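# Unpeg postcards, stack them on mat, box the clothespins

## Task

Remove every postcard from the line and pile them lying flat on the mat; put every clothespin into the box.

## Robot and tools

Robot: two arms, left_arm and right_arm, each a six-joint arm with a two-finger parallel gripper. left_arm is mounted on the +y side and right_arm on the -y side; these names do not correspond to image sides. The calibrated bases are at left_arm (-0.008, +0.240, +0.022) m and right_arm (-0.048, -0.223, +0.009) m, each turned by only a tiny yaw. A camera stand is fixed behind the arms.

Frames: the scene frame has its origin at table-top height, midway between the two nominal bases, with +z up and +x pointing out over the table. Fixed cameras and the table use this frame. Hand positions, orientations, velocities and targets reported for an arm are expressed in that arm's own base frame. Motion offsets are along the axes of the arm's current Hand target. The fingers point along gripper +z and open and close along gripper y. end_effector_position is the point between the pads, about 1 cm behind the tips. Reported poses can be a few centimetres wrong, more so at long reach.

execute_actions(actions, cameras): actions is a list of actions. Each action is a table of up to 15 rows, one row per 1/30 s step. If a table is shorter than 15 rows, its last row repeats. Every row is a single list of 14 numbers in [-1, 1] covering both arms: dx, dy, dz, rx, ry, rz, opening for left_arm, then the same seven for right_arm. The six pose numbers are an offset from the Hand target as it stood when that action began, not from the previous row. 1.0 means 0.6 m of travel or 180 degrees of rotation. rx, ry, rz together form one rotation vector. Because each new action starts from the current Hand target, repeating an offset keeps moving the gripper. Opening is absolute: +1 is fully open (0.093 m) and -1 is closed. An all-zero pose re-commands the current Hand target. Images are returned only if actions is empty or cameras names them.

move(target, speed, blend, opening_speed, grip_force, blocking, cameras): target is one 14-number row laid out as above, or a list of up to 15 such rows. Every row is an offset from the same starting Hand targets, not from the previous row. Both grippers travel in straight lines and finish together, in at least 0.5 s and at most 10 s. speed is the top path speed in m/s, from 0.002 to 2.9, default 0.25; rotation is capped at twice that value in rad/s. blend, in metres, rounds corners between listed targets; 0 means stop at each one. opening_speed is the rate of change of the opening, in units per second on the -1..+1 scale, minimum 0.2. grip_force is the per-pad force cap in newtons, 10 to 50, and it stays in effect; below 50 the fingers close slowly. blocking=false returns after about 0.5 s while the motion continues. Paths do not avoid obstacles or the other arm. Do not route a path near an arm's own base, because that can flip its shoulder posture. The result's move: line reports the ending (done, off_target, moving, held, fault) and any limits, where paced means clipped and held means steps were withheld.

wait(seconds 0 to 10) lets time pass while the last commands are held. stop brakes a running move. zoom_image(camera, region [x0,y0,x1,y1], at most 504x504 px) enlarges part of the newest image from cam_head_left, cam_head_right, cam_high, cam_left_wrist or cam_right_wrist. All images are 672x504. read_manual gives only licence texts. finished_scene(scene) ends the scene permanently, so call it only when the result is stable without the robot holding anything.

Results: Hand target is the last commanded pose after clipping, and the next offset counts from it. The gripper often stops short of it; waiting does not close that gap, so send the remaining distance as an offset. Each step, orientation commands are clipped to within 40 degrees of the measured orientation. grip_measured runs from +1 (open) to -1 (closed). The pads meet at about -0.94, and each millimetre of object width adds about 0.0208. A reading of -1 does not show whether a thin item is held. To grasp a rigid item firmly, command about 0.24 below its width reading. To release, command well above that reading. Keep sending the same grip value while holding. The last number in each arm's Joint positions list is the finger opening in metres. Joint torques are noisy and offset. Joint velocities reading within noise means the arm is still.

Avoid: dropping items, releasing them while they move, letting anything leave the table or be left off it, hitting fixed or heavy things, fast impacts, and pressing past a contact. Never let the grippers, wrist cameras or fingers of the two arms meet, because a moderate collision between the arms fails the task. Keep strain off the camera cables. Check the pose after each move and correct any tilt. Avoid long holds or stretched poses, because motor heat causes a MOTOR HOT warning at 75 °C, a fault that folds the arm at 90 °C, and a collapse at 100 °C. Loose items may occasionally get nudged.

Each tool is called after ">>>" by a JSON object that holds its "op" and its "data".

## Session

>>> {"op": "execute_actions", "data": {"actions": []}}

Scene clock: 0.00 s.
left_arm: end_effector_position=(+0.3466, +0.1106, +0.0885) grip_measured=+1.000 end_effector_quat_wxyz=(+0.627, -0.088, +0.760, +0.148) | right_arm: end_effector_position=(+0.3073, -0.1675, +0.0668) grip_measured=+1.000 end_effector_quat_wxyz=(+0.548, +0.264, +0.773, -0.179)
Joint positions: left_arm=[0.277 1.733 0.172 1.39 -0.069 0.103 0.093] | right_arm=[-0.38 1.563 0.19 1.019 0.249 0.104 0.093]
Joint velocities: within noise
Joint torques (N m): no reading
Heat: left arm: 40 °C; right arm: 38 °C.
Hand target: left_arm +0.3481, +0.1111, +0.0927; +0.632, -0.088, +0.755, +0.148 | right_arm +0.3108, -0.1689, +0.0747; +0.559, +0.264, +0.765, -0.179
Tool commands: left_gripper/opening=+1.0 right_gripper/opening=+1.0

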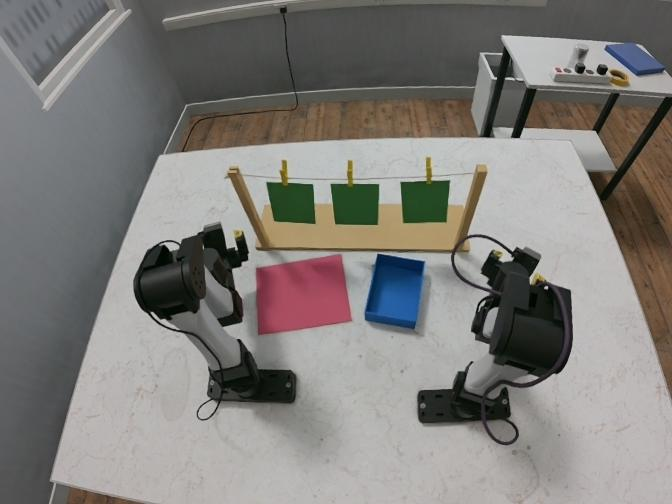

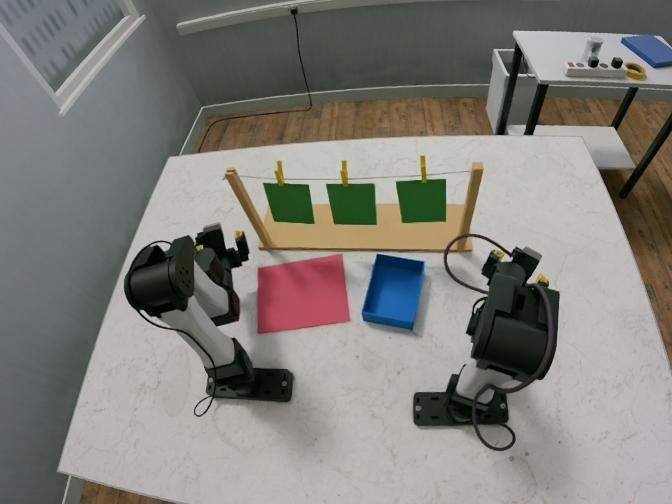

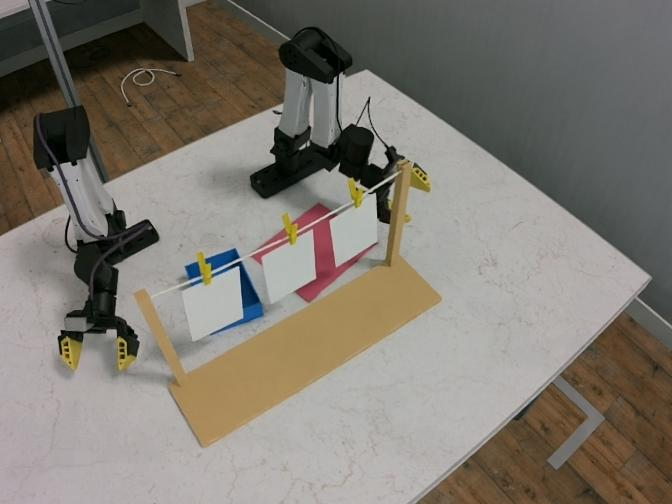

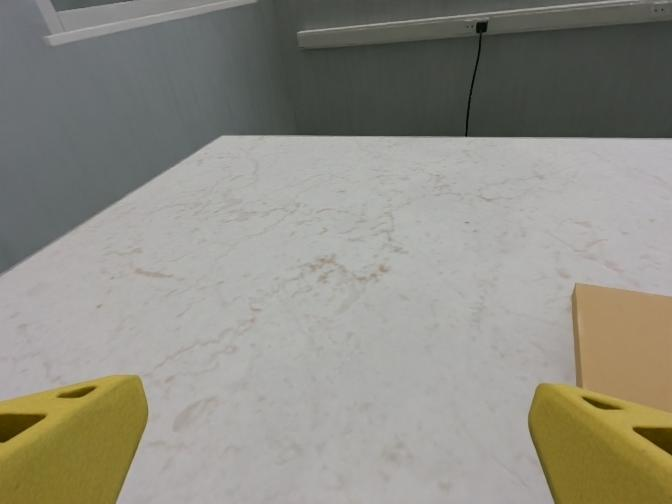

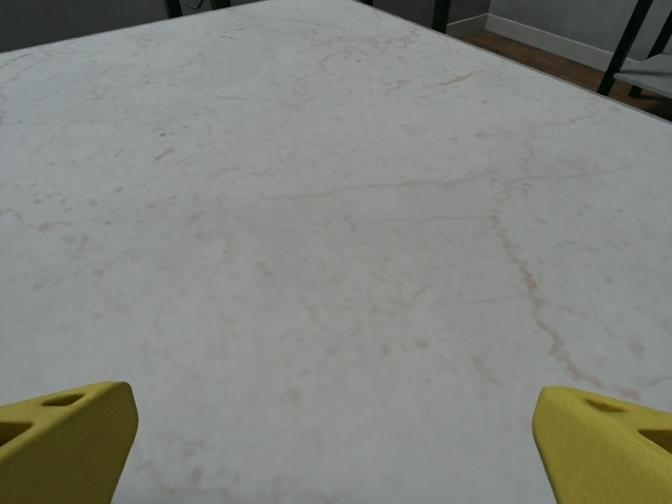

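>>> {"op": "move", "data": {"target": [[-0.088,-0.255,-0.266,0.18,-0.035,-0.013,1,-0.385,0.345,-0.328,-0.264,-0.0233,-0.59,1],[-0.159,-0.645,-0.291,0.369,-0.071,-0.0266,-0.5,-0.385,0.345,-0.328,-0.264,-0.0233,-0.59,1]], "speed": 0.3, "cameras": ["all"]}}

Scene clock: 37.63 s.
left_arm: end_effector_position=(+0.3251, -0.3101, +0.1594) grip_measured=-0.498 end_effector_quat_wxyz=(+0.649, +0.260, +0.652, -0.294) | right_arm: end_effector_position=(+0.3385, +0.0596, +0.3520) grip_measured=+1.000 end_effector_quat_wxyz=(-0.265, +0.654, -0.658, +0.263)
Joint positions: left_arm=[-0.736 1.786 0.52 1.282 0.07 -0.047 0.021] | right_arm=[0.262 1.416 1.83 -1.237 0.181 -1.374 0.093]
Joint torques (N m): left_arm=[-0.06 -5.65 6.46 2.33 0.01 -0.05] | right_arm=[0.32 -3.6 7.38 1.78 0.1 -0.09]
Heat: left arm: 41 °C; right arm: 40 °C.
Hand target: left_arm +0.3275, -0.3168, +0.1698; +0.658, +0.258, +0.638, -0.305 | right_arm +0.3407, +0.0611, +0.3595; -0.270, +0.654, -0.653, +0.271
Off the commanded pose: left_arm 0.013 m, 2 deg | right_arm 0.008 m, 1 deg.
move: off_target (left_arm); target 2's new opening was sent with left_arm's hand 0.013 m and 2 deg from that target

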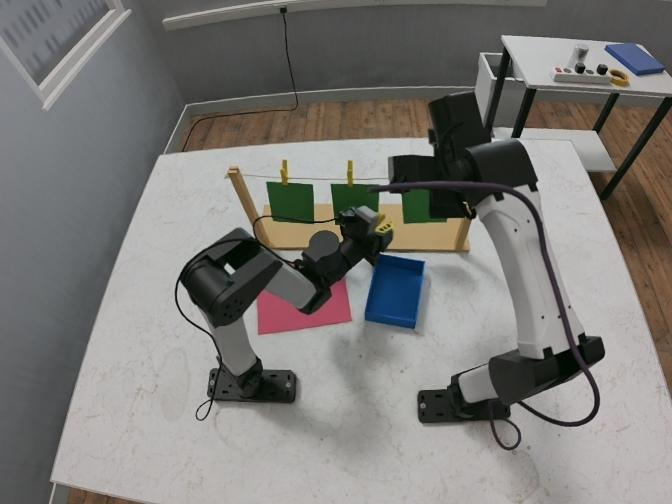

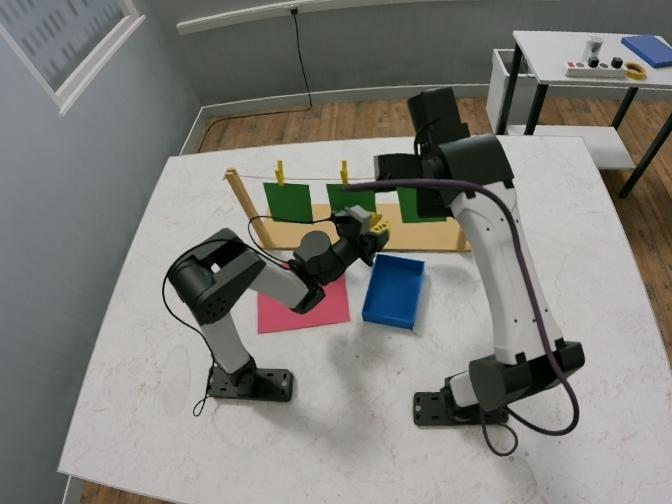

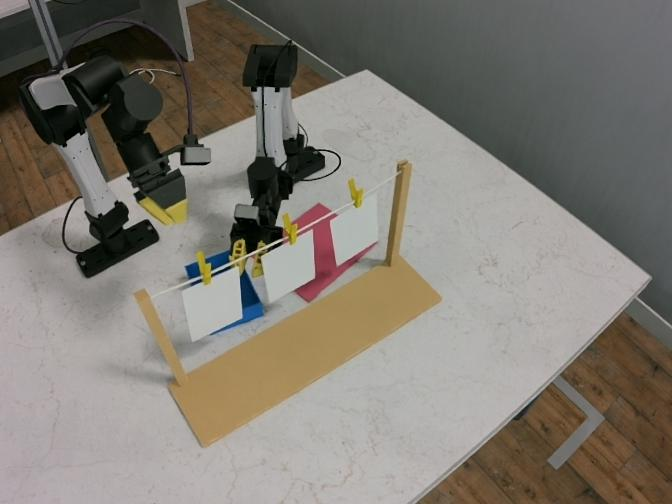

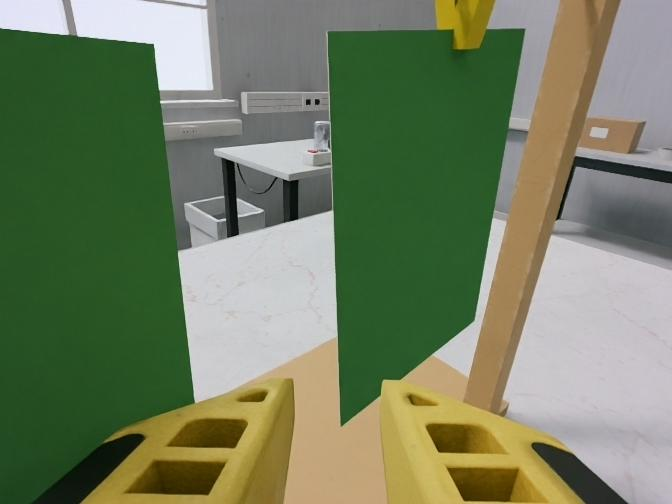

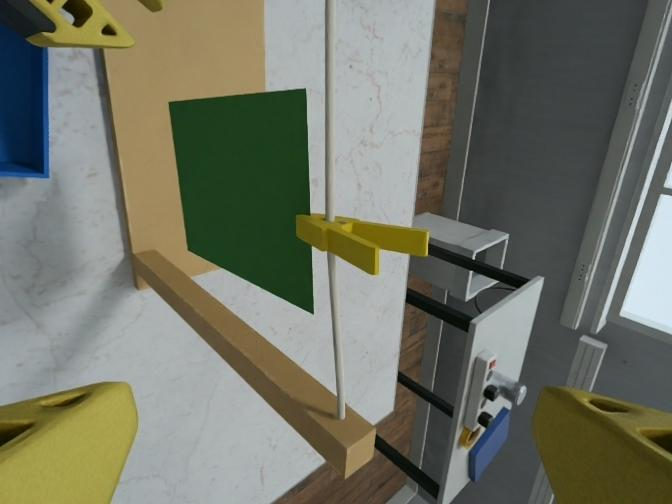

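>>> {"op": "move", "data": {"target": [[0.02,-0.0095,0.15,0,0,0,-0.5,0,0,0,0,0,0,1],[0.02,-0.0095,0.15,0.11,0,0,-0.5,0,0,0,0,0,0,1]], "speed": 0.12, "cameras": ["cam_high","cam_left_wrist","cam_right_wrist"]}}

Scene clock: 50.57 s.
left_arm: end_effector_position=(+0.3798, -0.3845, +0.1612) grip_measured=-0.498 end_effector_quat_wxyz=(+0.605, +0.367, +0.578, -0.407) | right_arm: end_effector_position=(+0.3385, +0.0596, +0.3520) grip_measured=+1.000 end_effector_quat_wxyz=(-0.265, +0.654, -0.658, +0.263)
Joint positions: left_arm=[-0.636 2.106 0.981 1.197 0.522 -0.061 0.021] | right_arm=[0.262 1.416 1.83 -1.237 0.181 -1.374 0.093]
Joint torques (N m): left_arm=[0.68 -8.32 7.05 1.87 -0.01 -0.05] | right_arm=[0.32 -3.6 7.36 1.79 0.1 -0.08]
Heat: left arm: 43 °C; right arm: 42 °C.
Hand target: left_arm +0.3848, -0.3872, +0.1630; +0.604, +0.368, +0.576, -0.410 | right_arm +0.3407, +0.0611, +0.3595; -0.270, +0.654, -0.653, +0.271
Off the commanded pose: left_arm 0.006 m, 0 deg | right_arm 0.008 m, 1 deg.
move: done
Images, in order (width x height): cam_high 672x504, cam_left_wrist 672x504, cam_right_wrist 672x504.

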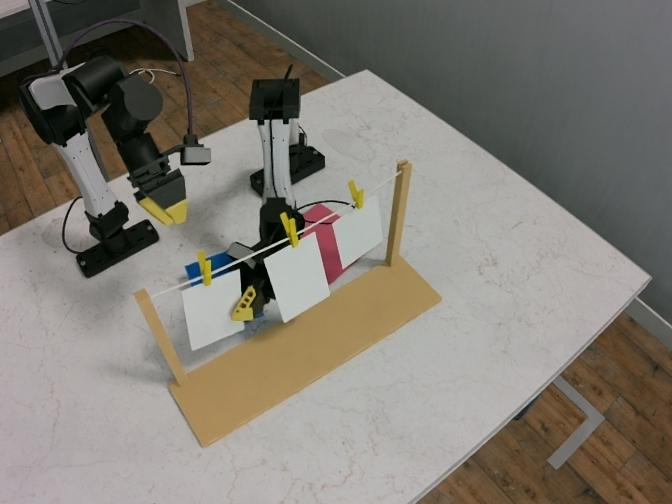

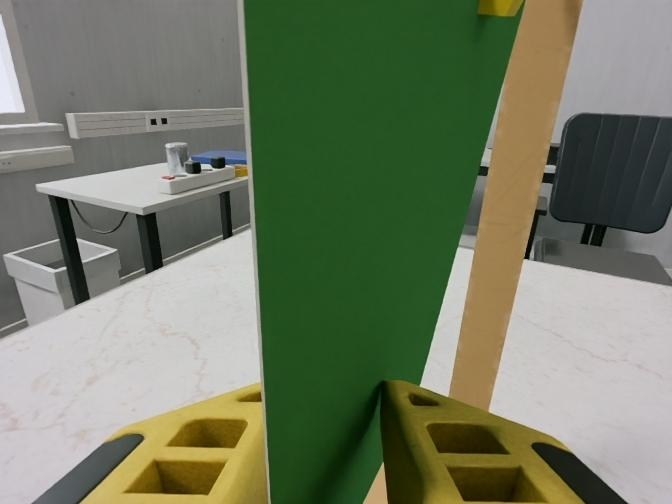

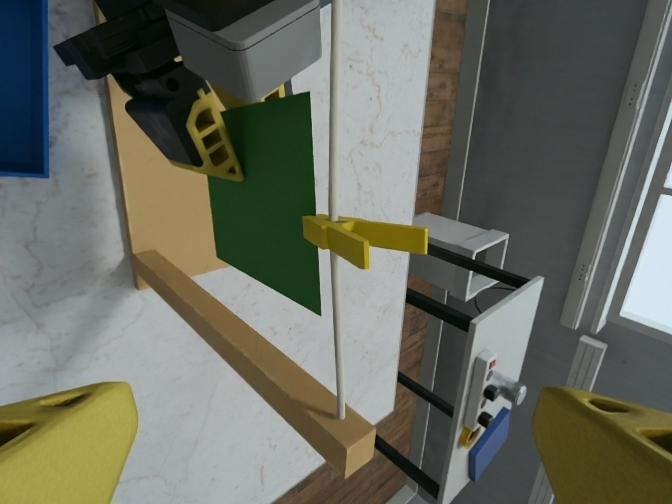

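>>> {"op": "move", "data": {"target": [0,0,0,0,0,0,-1,0,0,0,0,0,0,1], "opening_speed": 0.5}}

>>> {"op": "move", "data": {"target": [-0.037,0.102,0,0,0,0.222,-1,0,0,0,0,0,0,1], "speed": 0.1, "cameras": ["cam_high","cam_left_wrist","cam_right_wrist"]}}

Scene clock: 57.50 s.
left_arm: end_effector_position=(+0.3783, -0.3852, +0.1612) grip_measured=-0.982 end_effector_quat_wxyz=(+0.603, +0.370, +0.576, -0.410) | right_arm: end_effector_position=(+0.3385, +0.0596, +0.3520) grip_measured=+1.000 end_effector_quat_wxyz=(-0.265, +0.654, -0.658, +0.263)
Joint positions: left_arm=[-0.636 2.106 0.981 1.197 0.532 -0.062 0] | right_arm=[0.262 1.416 1.83 -1.237 0.181 -1.374 0.093]
Joint torques (N m): left_arm=[0.7 -8.34 7.04 1.87 -0.11 -0.05] | right_arm=[0.36 -3.6 7.39 1.78 0.09 -0.08]
Heat: left arm: 44 °C; right arm: 42 °C.
Hand target: left_arm +0.3848, -0.3872, +0.1630; +0.604, +0.368, +0.576, -0.410 | right_arm +0.3407, +0.0611, +0.3595; -0.270, +0.654, -0.653, +0.271
Off the commanded pose: left_arm 0.007 m, 0 deg | right_arm 0.008 m, 1 deg.
move: done

Scene clock: 61.60 s.
left_arm: end_effector_position=(+0.4288, -0.3658, +0.1870) grip_measured=-0.982 end_effector_quat_wxyz=(+0.710, +0.543, +0.407, -0.188) | right_arm: end_effector_position=(+0.3385, +0.0596, +0.3520) grip_measured=+1.000 end_effector_quat_wxyz=(-0.265, +0.654, -0.658, +0.263)
Joint positions: left_arm=[-0.522 2.138 1.158 1.081 0.662 0.607 0] | right_arm=[0.262 1.416 1.83 -1.237 0.181 -1.374 0.093]
Joint torques (N m): left_arm=[1.81 -8.69 7.45 1.59 -0.17 0.07] | right_arm=[0.35 -3.59 7.36 1.79 0.1 -0.08]
Heat: left arm: 44 °C; right arm: 43 °C.
Hand target: left_arm +0.4409, -0.3616, +0.1835; +0.708, +0.542, +0.415, -0.179 | right_arm +0.3407, +0.0611, +0.3595; -0.270, +0.654, -0.653, +0.271
Off the commanded pose: left_arm 0.013 m, 1 deg | right_arm 0.008 m, 1 deg.
move: off_target (left_arm)
Images, in order (width x height): cam_high 672x504, cam_left_wrist 672x504, cam_right_wrist 672x504.

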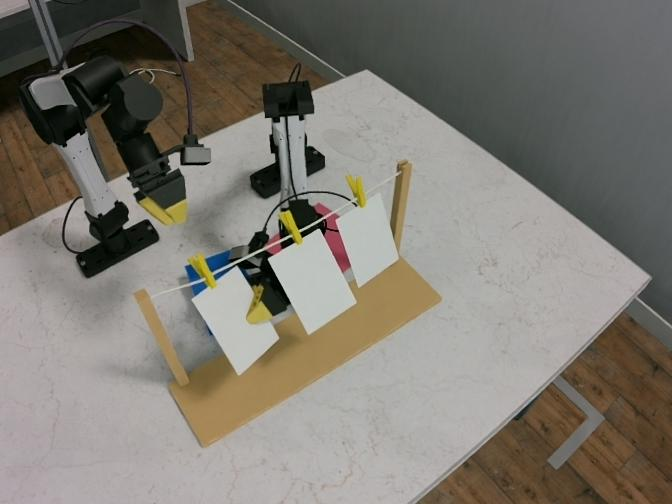

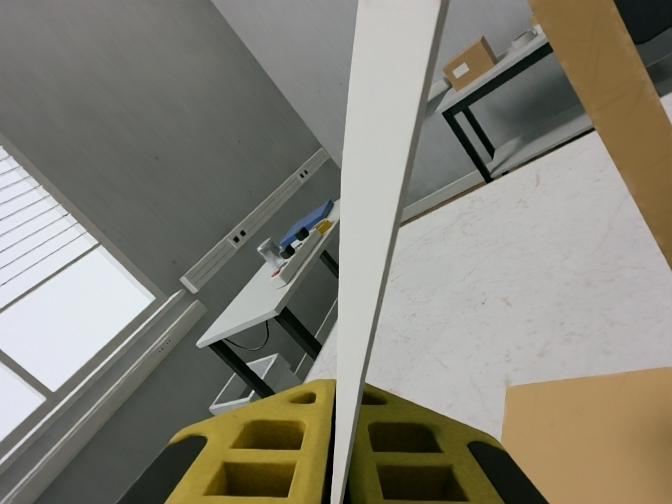

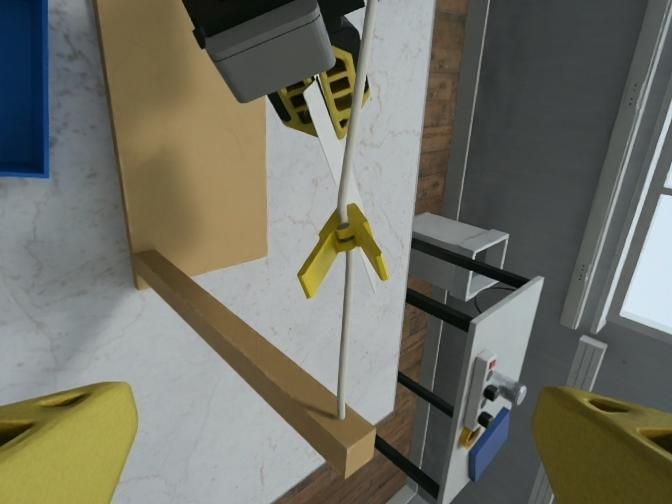

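>>> {"op": "move", "data": {"target": [0,0,0,0,0,0,-1,-0.006,0.004,0.142,0,0,0,1], "speed": 0.15, "cameras": ["cam_right_wrist"]}}

Scene clock: 69.33 s.
left_arm: end_effector_position=(+0.4288, -0.3658, +0.1870) grip_measured=-0.982 end_effector_quat_wxyz=(+0.710, +0.543, +0.407, -0.188) | right_arm: end_effector_position=(+0.3955, +0.0643, +0.2956) grip_measured=+1.000 end_effector_quat_wxyz=(-0.262, +0.655, -0.656, +0.269)
Joint positions: left_arm=[-0.522 2.138 1.158 1.081 0.662 0.607 0] | right_arm=[0.233 1.498 1.638 -0.955 0.171 -1.404 0.093]
Joint torques (N m): left_arm=[1.8 -8.68 7.45 1.59 -0.17 0.07] | right_arm=[-0.64 -5.46 5.86 2 -0.13 -0.08]
Heat: left arm: 44 °C; right arm: 43 °C.
Hand target: left_arm +0.4409, -0.3616, +0.1835; +0.708, +0.542, +0.416, -0.179 | right_arm +0.3992, +0.0646, +0.2975; -0.270, +0.654, -0.653, +0.271
Off the commanded pose: left_arm 0.013 m, 1 deg | right_arm 0.004 m, 1 deg.
move: off_target (left_arm)
Images, in order (width x height): cam_right_wrist 672x504.

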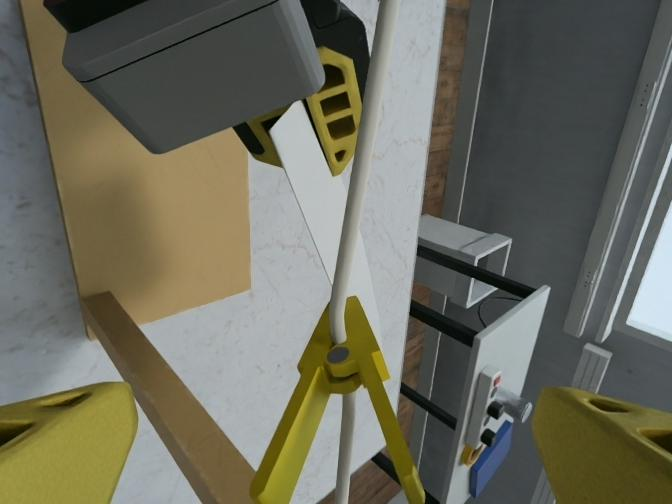

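>>> {"op": "move", "data": {"target": [0,0,0,0,0,0,-1,0.009,0,0.001,0,0,0,1], "speed": 0.1}}

>>> {"op": "move", "data": {"target": [0,0,0,0,0,0,-1,0,0,0,0,0,0,-0.95], "opening_speed": 0.6, "cameras": ["cam_left_wrist","cam_right_wrist"]}}

Scene clock: 75.00 s.
left_arm: end_effector_position=(+0.4288, -0.3658, +0.1870) grip_measured=-0.982 end_effector_quat_wxyz=(+0.710, +0.543, +0.407, -0.188) | right_arm: end_effector_position=(+0.3971, +0.0593, +0.2960) grip_measured=+1.000 end_effector_quat_wxyz=(-0.263, +0.654, -0.656, +0.270)
Joint positions: left_arm=[-0.522 2.138 1.158 1.081 0.662 0.607 0] | right_arm=[0.214 1.498 1.638 -0.951 0.158 -1.418 0.093]
Joint torques (N m): left_arm=[1.78 -8.69 7.45 1.59 -0.17 0.07] | right_arm=[-0.61 -5.78 5.41 2.01 -0.13 -0.06]
Heat: left arm: 44 °C; right arm: 43 °C.
Hand target: left_arm +0.4409, -0.3616, +0.1835; +0.708, +0.542, +0.416, -0.179 | right_arm +0.3996, +0.0594, +0.2971; -0.270, +0.654, -0.653, +0.270
Off the commanded pose: left_arm 0.013 m, 1 deg | right_arm 0.003 m, 1 deg.
move: off_target (left_arm)

Scene clock: 78.60 s.
left_arm: end_effector_position=(+0.4327, -0.3621, +0.1815) grip_measured=-0.982 end_effector_quat_wxyz=(+0.705, +0.543, +0.416, -0.187) | right_arm: end_effector_position=(+0.3980, +0.0598, +0.2969) grip_measured=-0.727 end_effector_quat_wxyz=(-0.266, +0.654, -0.655, +0.270)
Joint positions: left_arm=[-0.512 2.143 1.158 1.068 0.662 0.607 0] | right_arm=[0.214 1.498 1.638 -0.945 0.156 -1.418 0.01]
Joint torques (N m): left_arm=[0.99 -9.09 7.56 1.74 -0.16 0.07] | right_arm=[-0.59 -5.81 5.41 1.95 -0.13 -0.07]
Heat: left arm: 44 °C; right arm: 43 °C.
Hand target: left_arm +0.4411, -0.3615, +0.1834; +0.708, +0.542, +0.416, -0.179 | right_arm +0.3997, +0.0593, +0.2971; -0.270, +0.654, -0.653, +0.270
Off the commanded pose: left_arm 0.009 m, 1 deg | right_arm 0.002 m, 1 deg.
move: done
Images, in order (width x height): cam_left_wrist 672x504, cam_right_wrist 672x504.

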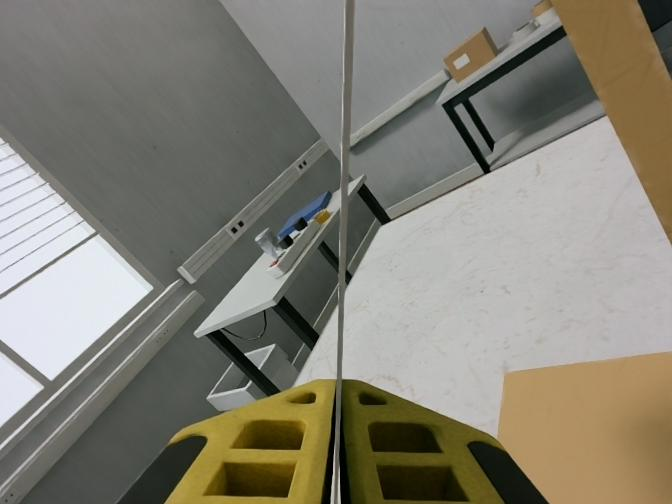

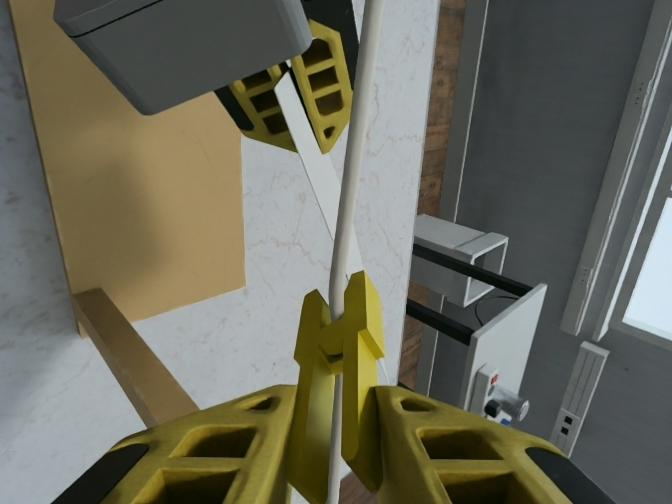

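>>> {"op": "move", "data": {"target": [[0,0,0,0,0,0,-1,0.06,0,-0.06,0,0,0,-0.95],[0.036,-0.087,-0.025,0,0,0,-1,0.06,0,-0.16,0,0,0,-0.95],[-0.139,-0.32,-0.151,0,0,0,-1,0.06,0,-0.16,0,0,0,-0.95]], "speed": [0.15,0.15,0.12], "blend": 0.015, "cameras": ["cam_high","cam_head_left"]}}

Scene clock: 86.07 s.
left_arm: end_effector_position=(+0.2207, -0.3640, +0.1006) grip_measured=-0.982 end_effector_quat_wxyz=(+0.665, +0.571, +0.445, -0.184) | right_arm: end_effector_position=(+0.3341, +0.0202, +0.3527) grip_measured=-0.744 end_effector_quat_wxyz=(-0.255, +0.655, -0.661, +0.263)
Joint positions: left_arm=[-0.927 1.971 0.416 1.504 0.252 0.651 0] | right_arm=[0.102 1.392 1.824 -1.258 0.083 -1.491 0.009]
Joint torques (N m): left_arm=[0.08 -8.81 2.24 2.81 -0.23 0.08] | right_arm=[0.34 -5.01 7.08 1.79 -0.14 -0.05]
Heat: left arm: 44 °C; right arm: 43 °C.
Hand target: left_arm +0.2208, -0.3616, +0.1238; +0.708, +0.542, +0.416, -0.179 | right_arm +0.3319, +0.0233, +0.3651; -0.270, +0.654, -0.653, +0.270
Off the commanded pose: left_arm 0.023 m, 7 deg | right_arm 0.013 m, 2 deg.
joint sent to its limit (left arm) — joint 4 (wrist pitch), upper limit. The joint targets still meet the commanded pose.
move: off_target (left_arm, right_arm)
Images, in order (width x height): cam_head_left 672x504, cam_high 672x504.

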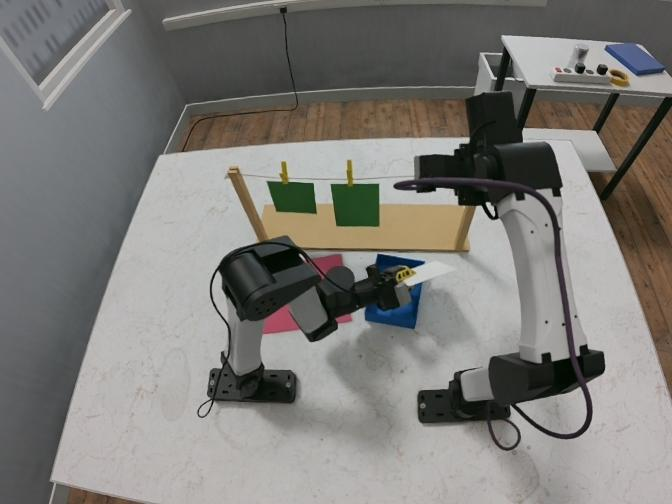

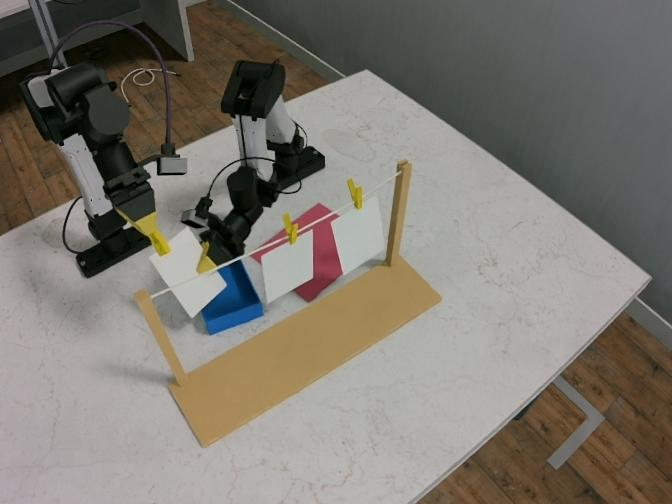

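>>> {"op": "move", "data": {"target": [[0.039,0.299,-0.427,0.22,0.242,0.21,-1,0,0,0,0,0,0,-0.95],[0.093,0.155,-0.443,0.069,0.226,0.209,-1,0,0,0,0,0,0,-0.95]], "speed": 0.3, "blend": [0.01,0], "cameras": ["cam_high","cam_head_left"]}}

Scene clock: 104.07 s.
left_arm: end_effector_position=(+0.2148, -0.0716, +0.1212) grip_measured=-0.982 end_effector_quat_wxyz=(+0.474, +0.744, +0.423, +0.210) | right_arm: end_effector_position=(+0.3341, +0.0202, +0.3527) grip_measured=-0.744 end_effector_quat_wxyz=(-0.255, +0.655, -0.661, +0.263)
Joint positions: left_arm=[0.179 0.478 0.274 -0.449 0.702 1.929 0] | right_arm=[0.102 1.392 1.824 -1.258 0.083 -1.491 0.009]
Joint torques (N m): left_arm=[-0.14 0.27 5.2 1.91 0.37 -0.1] | right_arm=[0.35 -5 7.08 1.79 -0.14 -0.06]
Heat: left arm: 43 °C; right arm: 44 °C.
Hand target: left_arm +0.2146, -0.0746, +0.1200; +0.481, +0.743, +0.417, +0.207 | right_arm +0.3319, +0.0233, +0.3651; -0.270, +0.654, -0.653, +0.270
Off the commanded pose: left_arm 0.003 m, 1 deg | right_arm 0.013 m, 2 deg.
move: off_target (right_arm)
Images, in order (width x height): cam_head_left 672x504, cam_high 672x504.

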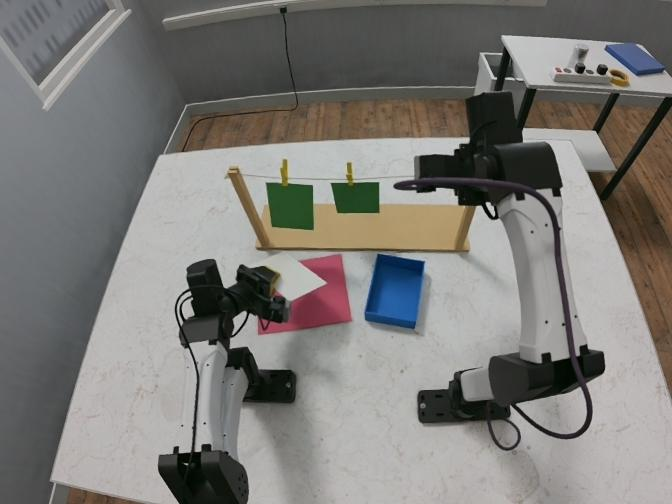

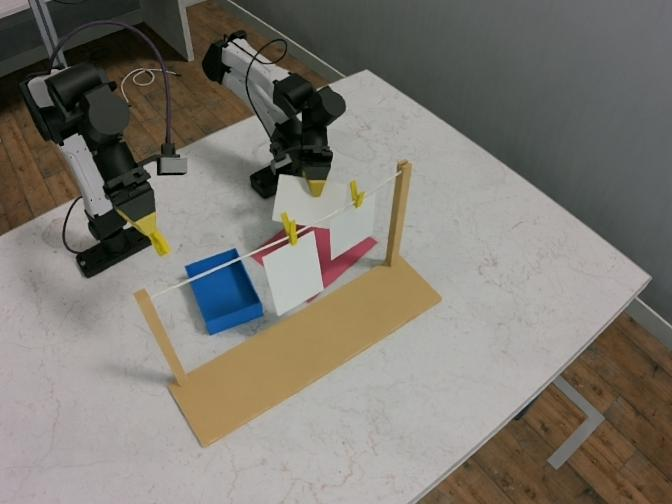

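>>> {"op": "move", "data": {"target": [[0.02,-0.15,0.09,0,0,0,-1,-0.195,0.327,0.227,-0.139,0,0,-0.95],[0.02,-0.15,0.09,0,0,0,-1,-0.195,0.42,0.32,-0.139,0,0,-0.95]], "speed": [0.2,0.1], "cameras": ["cam_head_left","cam_right_wrist","cam_left_wrist"]}}

Scene clock: 117.40 s.
left_arm: end_effector_position=(+0.2276, -0.0777, +0.0228) grip_measured=-0.982 end_effector_quat_wxyz=(+0.468, +0.766, +0.402, +0.178) | right_arm: end_effector_position=(+0.2875, +0.1365, +0.0523) grip_measured=-0.744 end_effector_quat_wxyz=(-0.117, +0.698, -0.696, +0.124)
Joint positions: left_arm=[0.159 1.117 -0.004 0.385 0.735 1.996 0] | right_arm=[0.539 1.549 0.92 -0.65 0.182 -1.062 0.009]
Joint torques (N m): left_arm=[0.91 -0.29 3.54 1.54 0.23 0.01] | right_arm=[0.2 -5 5.27 1.15 -0.03 0.03]
Heat: left arm: 44 °C; right arm: 45 °C.
Hand target: left_arm +0.2218, -0.0771, +0.0148; +0.481, +0.743, +0.417, +0.207 | right_arm +0.2890, +0.1400, +0.0511; -0.122, +0.697, -0.696, +0.123
Off the commanded pose: left_arm 0.010 m, 5 deg | right_arm 0.004 m, 1 deg.
joint sent to its limit (left arm) — joint 3 (elbow), lower limit, where the elbow is as bent as it goes. The joint targets are off in orientation, not in position.
move: off_target (left_arm)
Images, in order (width x height): cam_head_left 672x504, cam_left_wrist 672x504, cam_right_wrist 672x504.

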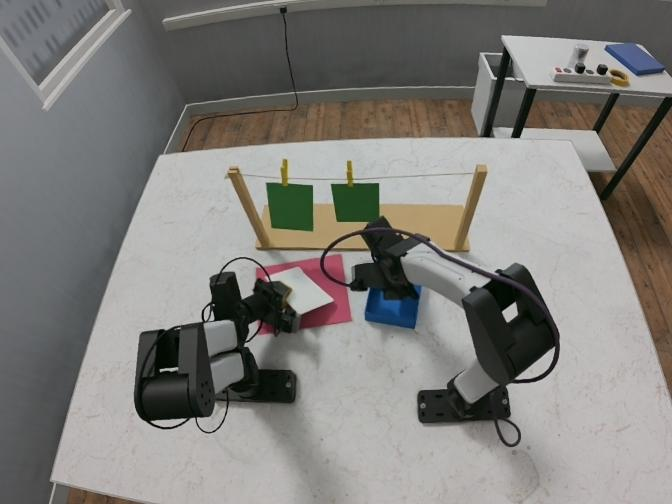

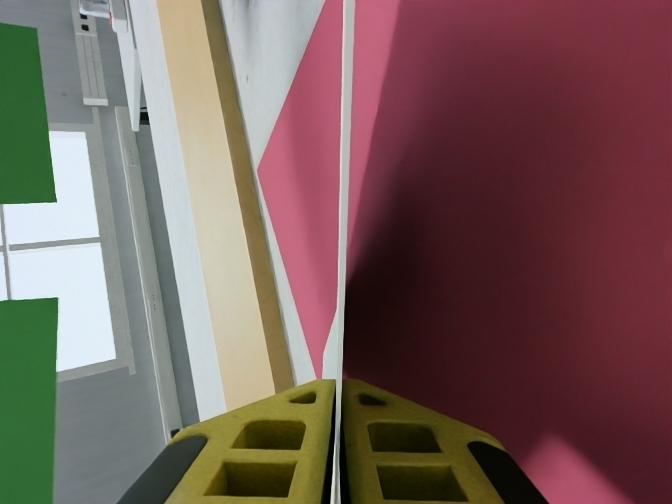

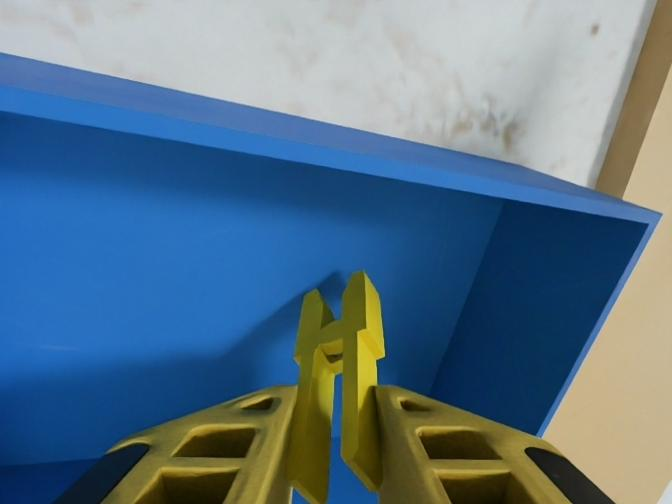

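>>> {"op": "move", "data": {"target": [0,0,0,0,0,0,-1,0,0.006,0.016,0,0,0,-0.95], "speed": 0.06}}

>>> {"op": "move", "data": {"target": [0,0,0,0,0,0,-1,0,0,0,0,0,0,0.1], "opening_speed": 0.5}}

>>> {"op": "move", "data": {"target": [[0,0,0,0,0,0,-1,0,-0.051,-0.141,0,0,0,0.1],[0,0,0,0,0,0,-1,-0.275,0.013,-0.062,0,0,0.5,-1],[0,0,0,0,0,0,-1,-0.317,0.052,0.061,0,0,0.5,-1]], "speed": [0.12,0.4,0.08], "blend": [0.02,0,0], "cameras": ["cam_head_left","cam_right_wrist","cam_left_wrist"]}}

Scene clock: 130.43 s.
left_arm: end_effector_position=(+0.2276, -0.0777, +0.0228) grip_measured=-0.982 end_effector_quat_wxyz=(+0.468, +0.766, +0.402, +0.178) | right_arm: end_effector_position=(+0.2902, +0.1382, +0.0477) grip_measured=-0.744 end_effector_quat_wxyz=(-0.125, +0.696, -0.695, +0.127)
Joint positions: left_arm=[0.159 1.117 -0.004 0.385 0.735 1.996 0] | right_arm=[0.539 1.556 0.902 -0.607 0.182 -1.062 0.009]
Joint torques (N m): left_arm=[0.9 -0.31 3.54 1.54 0.23 0.01] | right_arm=[0.21 -4.14 4.49 1.2 -0.03 0.04]
Heat: left arm: 43 °C; right arm: 44 °C.
Hand target: left_arm +0.2218, -0.0771, +0.0148; +0.481, +0.743, +0.417, +0.207 | right_arm +0.2888, +0.1399, +0.0408; -0.122, +0.697, -0.696, +0.123
Off the commanded pose: left_arm 0.010 m, 5 deg | right_arm 0.007 m, 1 deg.
joint sent to its limit (left arm) — joint 3 (elbow), lower limit, where the elbow is as bent as it goes. The joint targets are off in orientation, not in position.
move: off_target (left_arm)

Scene clock: 132.73 s.
left_arm: end_effector_position=(+0.2276, -0.0777, +0.0228) grip_measured=-0.982 end_effector_quat_wxyz=(+0.468, +0.766, +0.402, +0.178) | right_arm: end_effector_position=(+0.2891, +0.1375, +0.0450) grip_measured=+0.098 end_effector_quat_wxyz=(-0.122, +0.697, -0.695, +0.126)
Joint positions: left_arm=[0.159 1.117 -0.004 0.385 0.735 1.996 0] | right_arm=[0.539 1.56 0.896 -0.603 0.182 -1.062 0.05]
Joint torques (N m): left_arm=[0.9 -0.31 3.54 1.54 0.23 0.01] | right_arm=[0.2 -4.51 4.93 1.16 -0.03 0.04]
Heat: left arm: 43 °C; right arm: 44 °C.
Hand target: left_arm +0.2218, -0.0771, +0.0148; +0.481, +0.743, +0.417, +0.207 | right_arm +0.2888, +0.1399, +0.0408; -0.122, +0.697, -0.696, +0.123
Off the commanded pose: left_arm 0.010 m, 5 deg | right_arm 0.005 m, 0 deg.
joint sent to its limit (left arm) — joint 3 (elbow), lower limit, where the elbow is as bent as it goes. The joint targets are off in orientation, not in position.
move: off_target (left_arm)

Scene clock: 138.30 s.
left_arm: end_effector_position=(+0.2290, -0.0757, +0.0224) grip_measured=-0.982 end_effector_quat_wxyz=(+0.466, +0.767, +0.402, +0.184) | right_arm: end_effector_position=(+0.2713, +0.3217, +0.0189) grip_measured=-0.989 end_effector_quat_wxyz=(+0.180, -0.004, +0.984, -0.008)
Joint positions: left_arm=[0.165 1.127 -0.004 0.398 0.731 2.005 0] | right_arm=[0.992 2.047 1.404 -0.735 0.309 0.954 0]
Joint torques (N m): left_arm=[0.44 -0.68 3.49 1.47 0.3 -0.07] | right_arm=[-0.03 -4.77 4.01 1.55 0 0.09]
Heat: left arm: 42 °C; right arm: 44 °C.
Hand target: left_arm +0.2218, -0.0771, +0.0148; +0.481, +0.743, +0.417, +0.207 | right_arm +0.2718, +0.3300, -0.0044; +0.173, -0.001, +0.985, +0.000
Off the commanded pose: left_arm 0.011 m, 5 deg | right_arm 0.025 m, 1 deg.
joint sent to its limit (left arm) — joint 3 (elbow), lower limit, where the elbow is as bent as it goes. The joint targets are off in orientation, not in position.
move: off_target (left_arm, right_arm)
Images, in order (width x height): cam_head_left 672x504, cam_left_wrist 672x504, cam_right_wrist 672x504.

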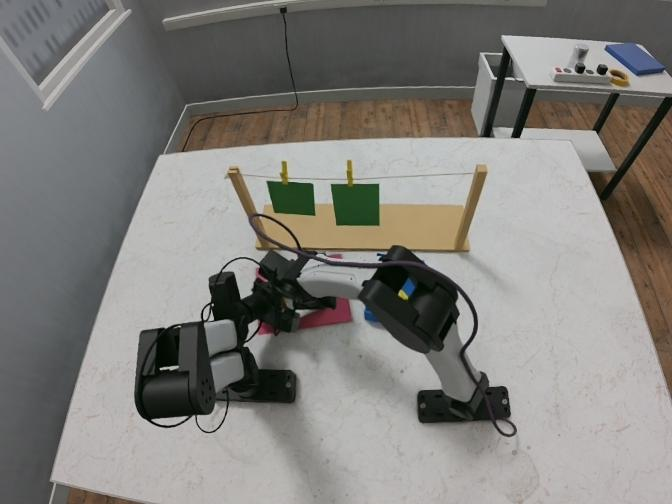

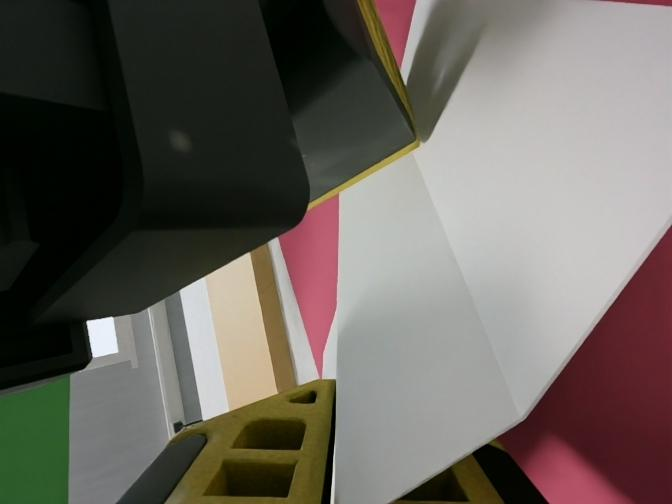

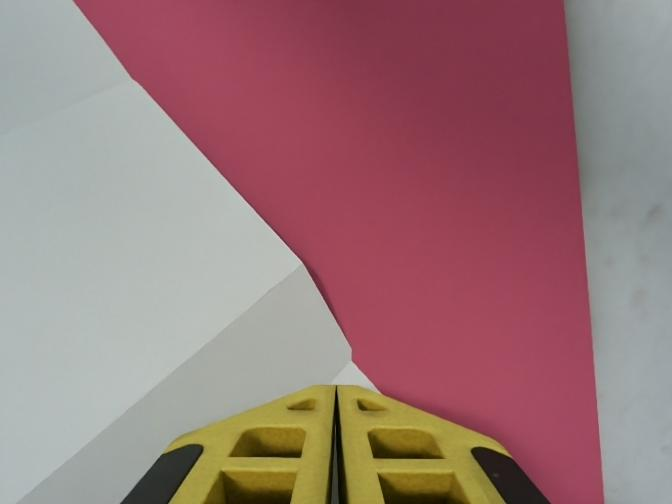

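>>> {"op": "move", "data": {"target": [[0,0,0,0,0,0,-0.4,0,0,0,0,0,0,-1],[0.11,-0.007,-0.079,0,0,0,-0.4,0,0,0,0,0,0,-1],[0.11,0.1,-0.2,0,0,0,-0.4,0,0,0,0,0,0,-1]], "speed": [0.08,0.09,0.2], "opening_speed": 0.8, "cameras": ["cam_head_left"]}}

Scene clock: 172.27 s.
left_arm: end_effector_position=(+0.2002, +0.0284, +0.1057) grip_measured=-0.401 end_effector_quat_wxyz=(+0.466, +0.600, +0.565, +0.322) | right_arm: end_effector_position=(+0.2788, +0.3311, +0.0121) grip_measured=-0.989 end_effector_quat_wxyz=(+0.193, +0.001, +0.981, +0.006)
Joint positions: left_arm=[0.922 0.329 0.156 -0.561 1.006 2.072 0.026] | right_arm=[0.992 2.073 1.404 -0.672 0.316 0.957 0]
Joint torques (N m): left_arm=[-0.27 1.36 8.8 1.33 0.27 0.03] | right_arm=[0.06 -6.82 4.36 0.88 -0.09 0.04]
Heat: left arm: 43 °C; right arm: 43 °C.
Hand target: left_arm +0.1994, +0.0307, +0.1160; +0.481, +0.743, +0.417, +0.207 | right_arm +0.2718, +0.3301, -0.0045; +0.173, -0.001, +0.985, +0.000
Off the commanded pose: left_arm 0.011 m, 27 deg | right_arm 0.018 m, 2 deg.
joint sent to its limit (left arm) — joint 6 (wrist roll), upper limit. The joint targets are off in orientation, not in position.
move: off_target (left_arm, right_arm)
Images, in order (width x height): cam_head_left 672x504.

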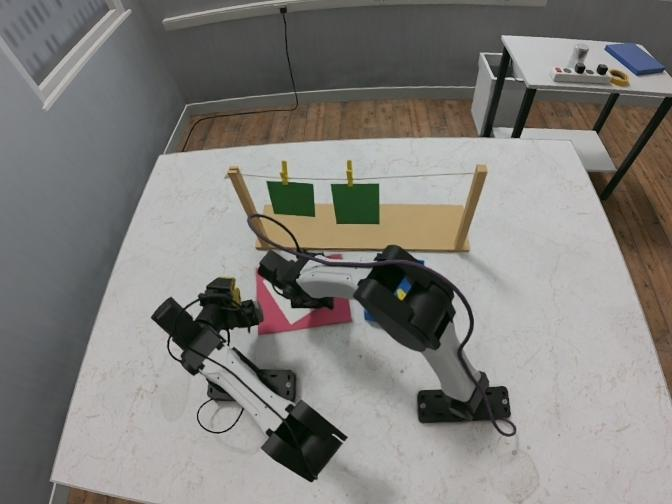

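>>> {"op": "move", "data": {"target": [[0.004,0.295,-0.138,0.097,0.0615,-0.007,1,-0.071,0,-0.195,0,0,0,-1],[0.004,0.295,-0.138,0.097,0.0615,-0.007,1,-0.202,-0.517,-0.272,-0.312,-0.344,-0.22,-0.3],[0.004,0.295,-0.138,0.097,0.0615,-0.007,1,-0.278,-0.362,-0.191,-0.312,-0.344,-0.22,-0.3]], "speed": [0.25,0.4,0.3], "blend": [0.03,0.03,0], "cameras": ["cam_head_left","cam_right_wrist"]}}

Scene clock: 202.50 s.
left_arm: end_effector_position=(+0.2176, +0.0428, +0.3037) grip_measured=+1.000 end_effector_quat_wxyz=(+0.275, +0.701, +0.609, +0.250) | right_arm: end_effector_position=(+0.3891, +0.1114, +0.1617) grip_measured=-0.302 end_effector_quat_wxyz=(+0.591, -0.381, +0.600, +0.381)
Joint positions: left_arm=[0.504 0.971 1.382 -1.324 0.413 2.073 0.093] | right_arm=[-0.13 1.858 0.696 1.13 -1.268 -0.024 0.031]
Joint torques (N m): left_arm=[-0.1 -0.36 7.31 1.32 0.05 0.04] | right_arm=[0.39 -6.12 3.97 2.03 0.03 -0.07]
Heat: left arm: 48 °C; right arm: 43 °C.
Hand target: left_arm +0.2166, +0.0441, +0.3102; +0.323, +0.779, +0.496, +0.206 | right_arm +0.3898, +0.1132, +0.1605; +0.596, -0.381, +0.597, +0.378
Off the commanded pose: left_arm 0.007 m, 17 deg | right_arm 0.002 m, 1 deg.
joint sent to its limit (left arm) — joint 6 (wrist roll), upper limit. The joint targets are off in orientation, not in position.
move: off_target (left_arm); blend cut to 0 m at target 2; target 2's new opening was sent with right_arm's hand 0.008 m and 4 deg from that target
Images, in order (width x height): cam_head_left 672x504, cam_right_wrist 672x504.

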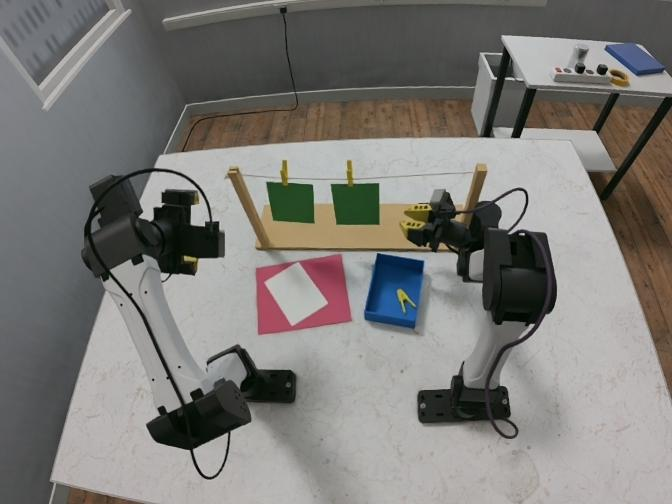

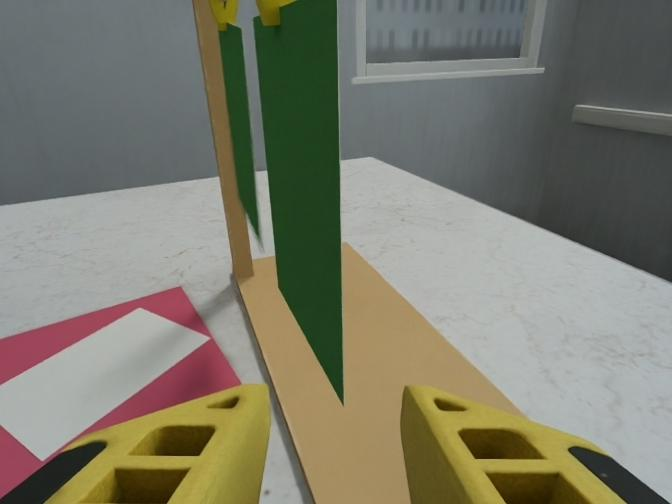

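>>> {"op": "move", "data": {"target": [[0,0,0,0,0,0,1,0,0.014,0.08,0,0,0,-0.3],[0,0,0,0,0,0,1,0,0.014,0.16,0,0,0,-0.3]], "speed": 0.14, "blend": [0.02,0], "cameras": ["cam_head_left","cam_right_wrist"]}}

Scene clock: 213.17 s.
left_arm: end_effector_position=(+0.2176, +0.0428, +0.3037) grip_measured=+1.000 end_effector_quat_wxyz=(+0.275, +0.701, +0.609, +0.250) | right_arm: end_effector_position=(+0.4160, +0.2028, +0.1559) grip_measured=-0.302 end_effector_quat_wxyz=(+0.589, -0.382, +0.601, +0.383)
Joint positions: left_arm=[0.504 0.971 1.382 -1.324 0.413 2.073 0.093] | right_arm=[0.142 1.957 0.815 1.117 -1.002 -0.011 0.031]
Joint torques (N m): left_arm=[-0.1 -0.36 7.3 1.32 0.05 0.04] | right_arm=[-0.01 -7.06 6.52 1.96 0.08 -0.02]
Heat: left arm: 47 °C; right arm: 43 °C.
Hand target: left_arm +0.2166, +0.0441, +0.3102; +0.323, +0.779, +0.496, +0.206 | right_arm +0.4229, +0.2036, +0.1600; +0.596, -0.381, +0.597, +0.378
Off the commanded pose: left_arm 0.007 m, 17 deg | right_arm 0.008 m, 1 deg.
joint sent to its limit (left arm) — joint 6 (wrist roll), upper limit. The joint targets are off in orientation, not in position.
move: off_target (left_arm)
Images, in order (width x height): cam_head_left 672x504, cam_right_wrist 672x504.

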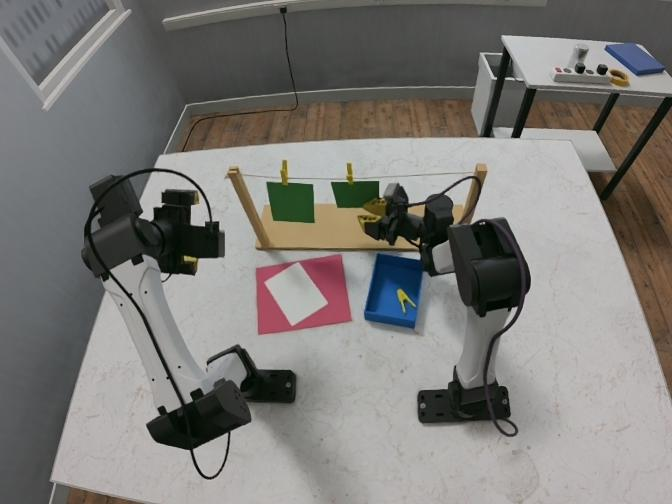

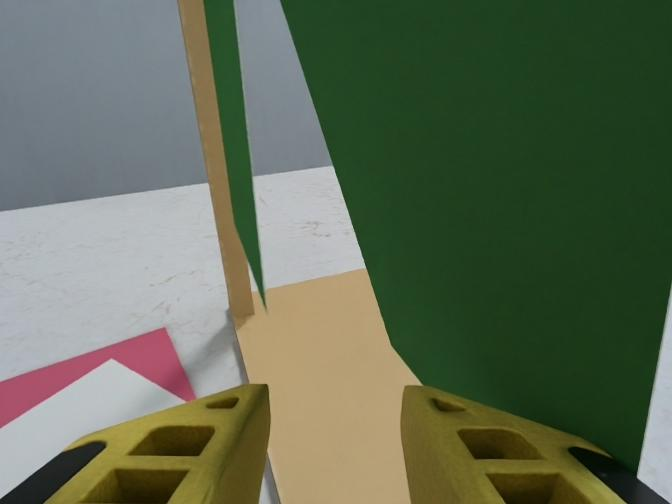

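>>> {"op": "zoom_image", "data": {"camera": "cam_head_left", "region": [310, 150, 450, 260]}}

>>> {"op": "zoom_image", "data": {"camera": "cam_right_wrist", "region": [200, 250, 672, 504]}}

Scaled by 3.600.

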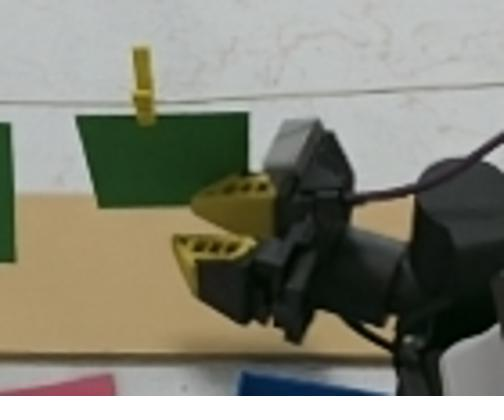

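Scaled by 1.068.

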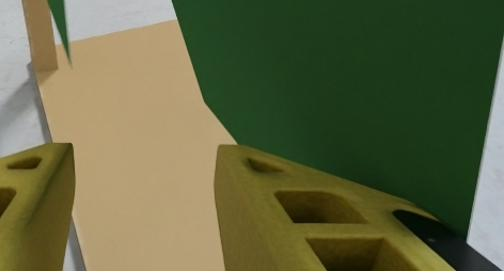

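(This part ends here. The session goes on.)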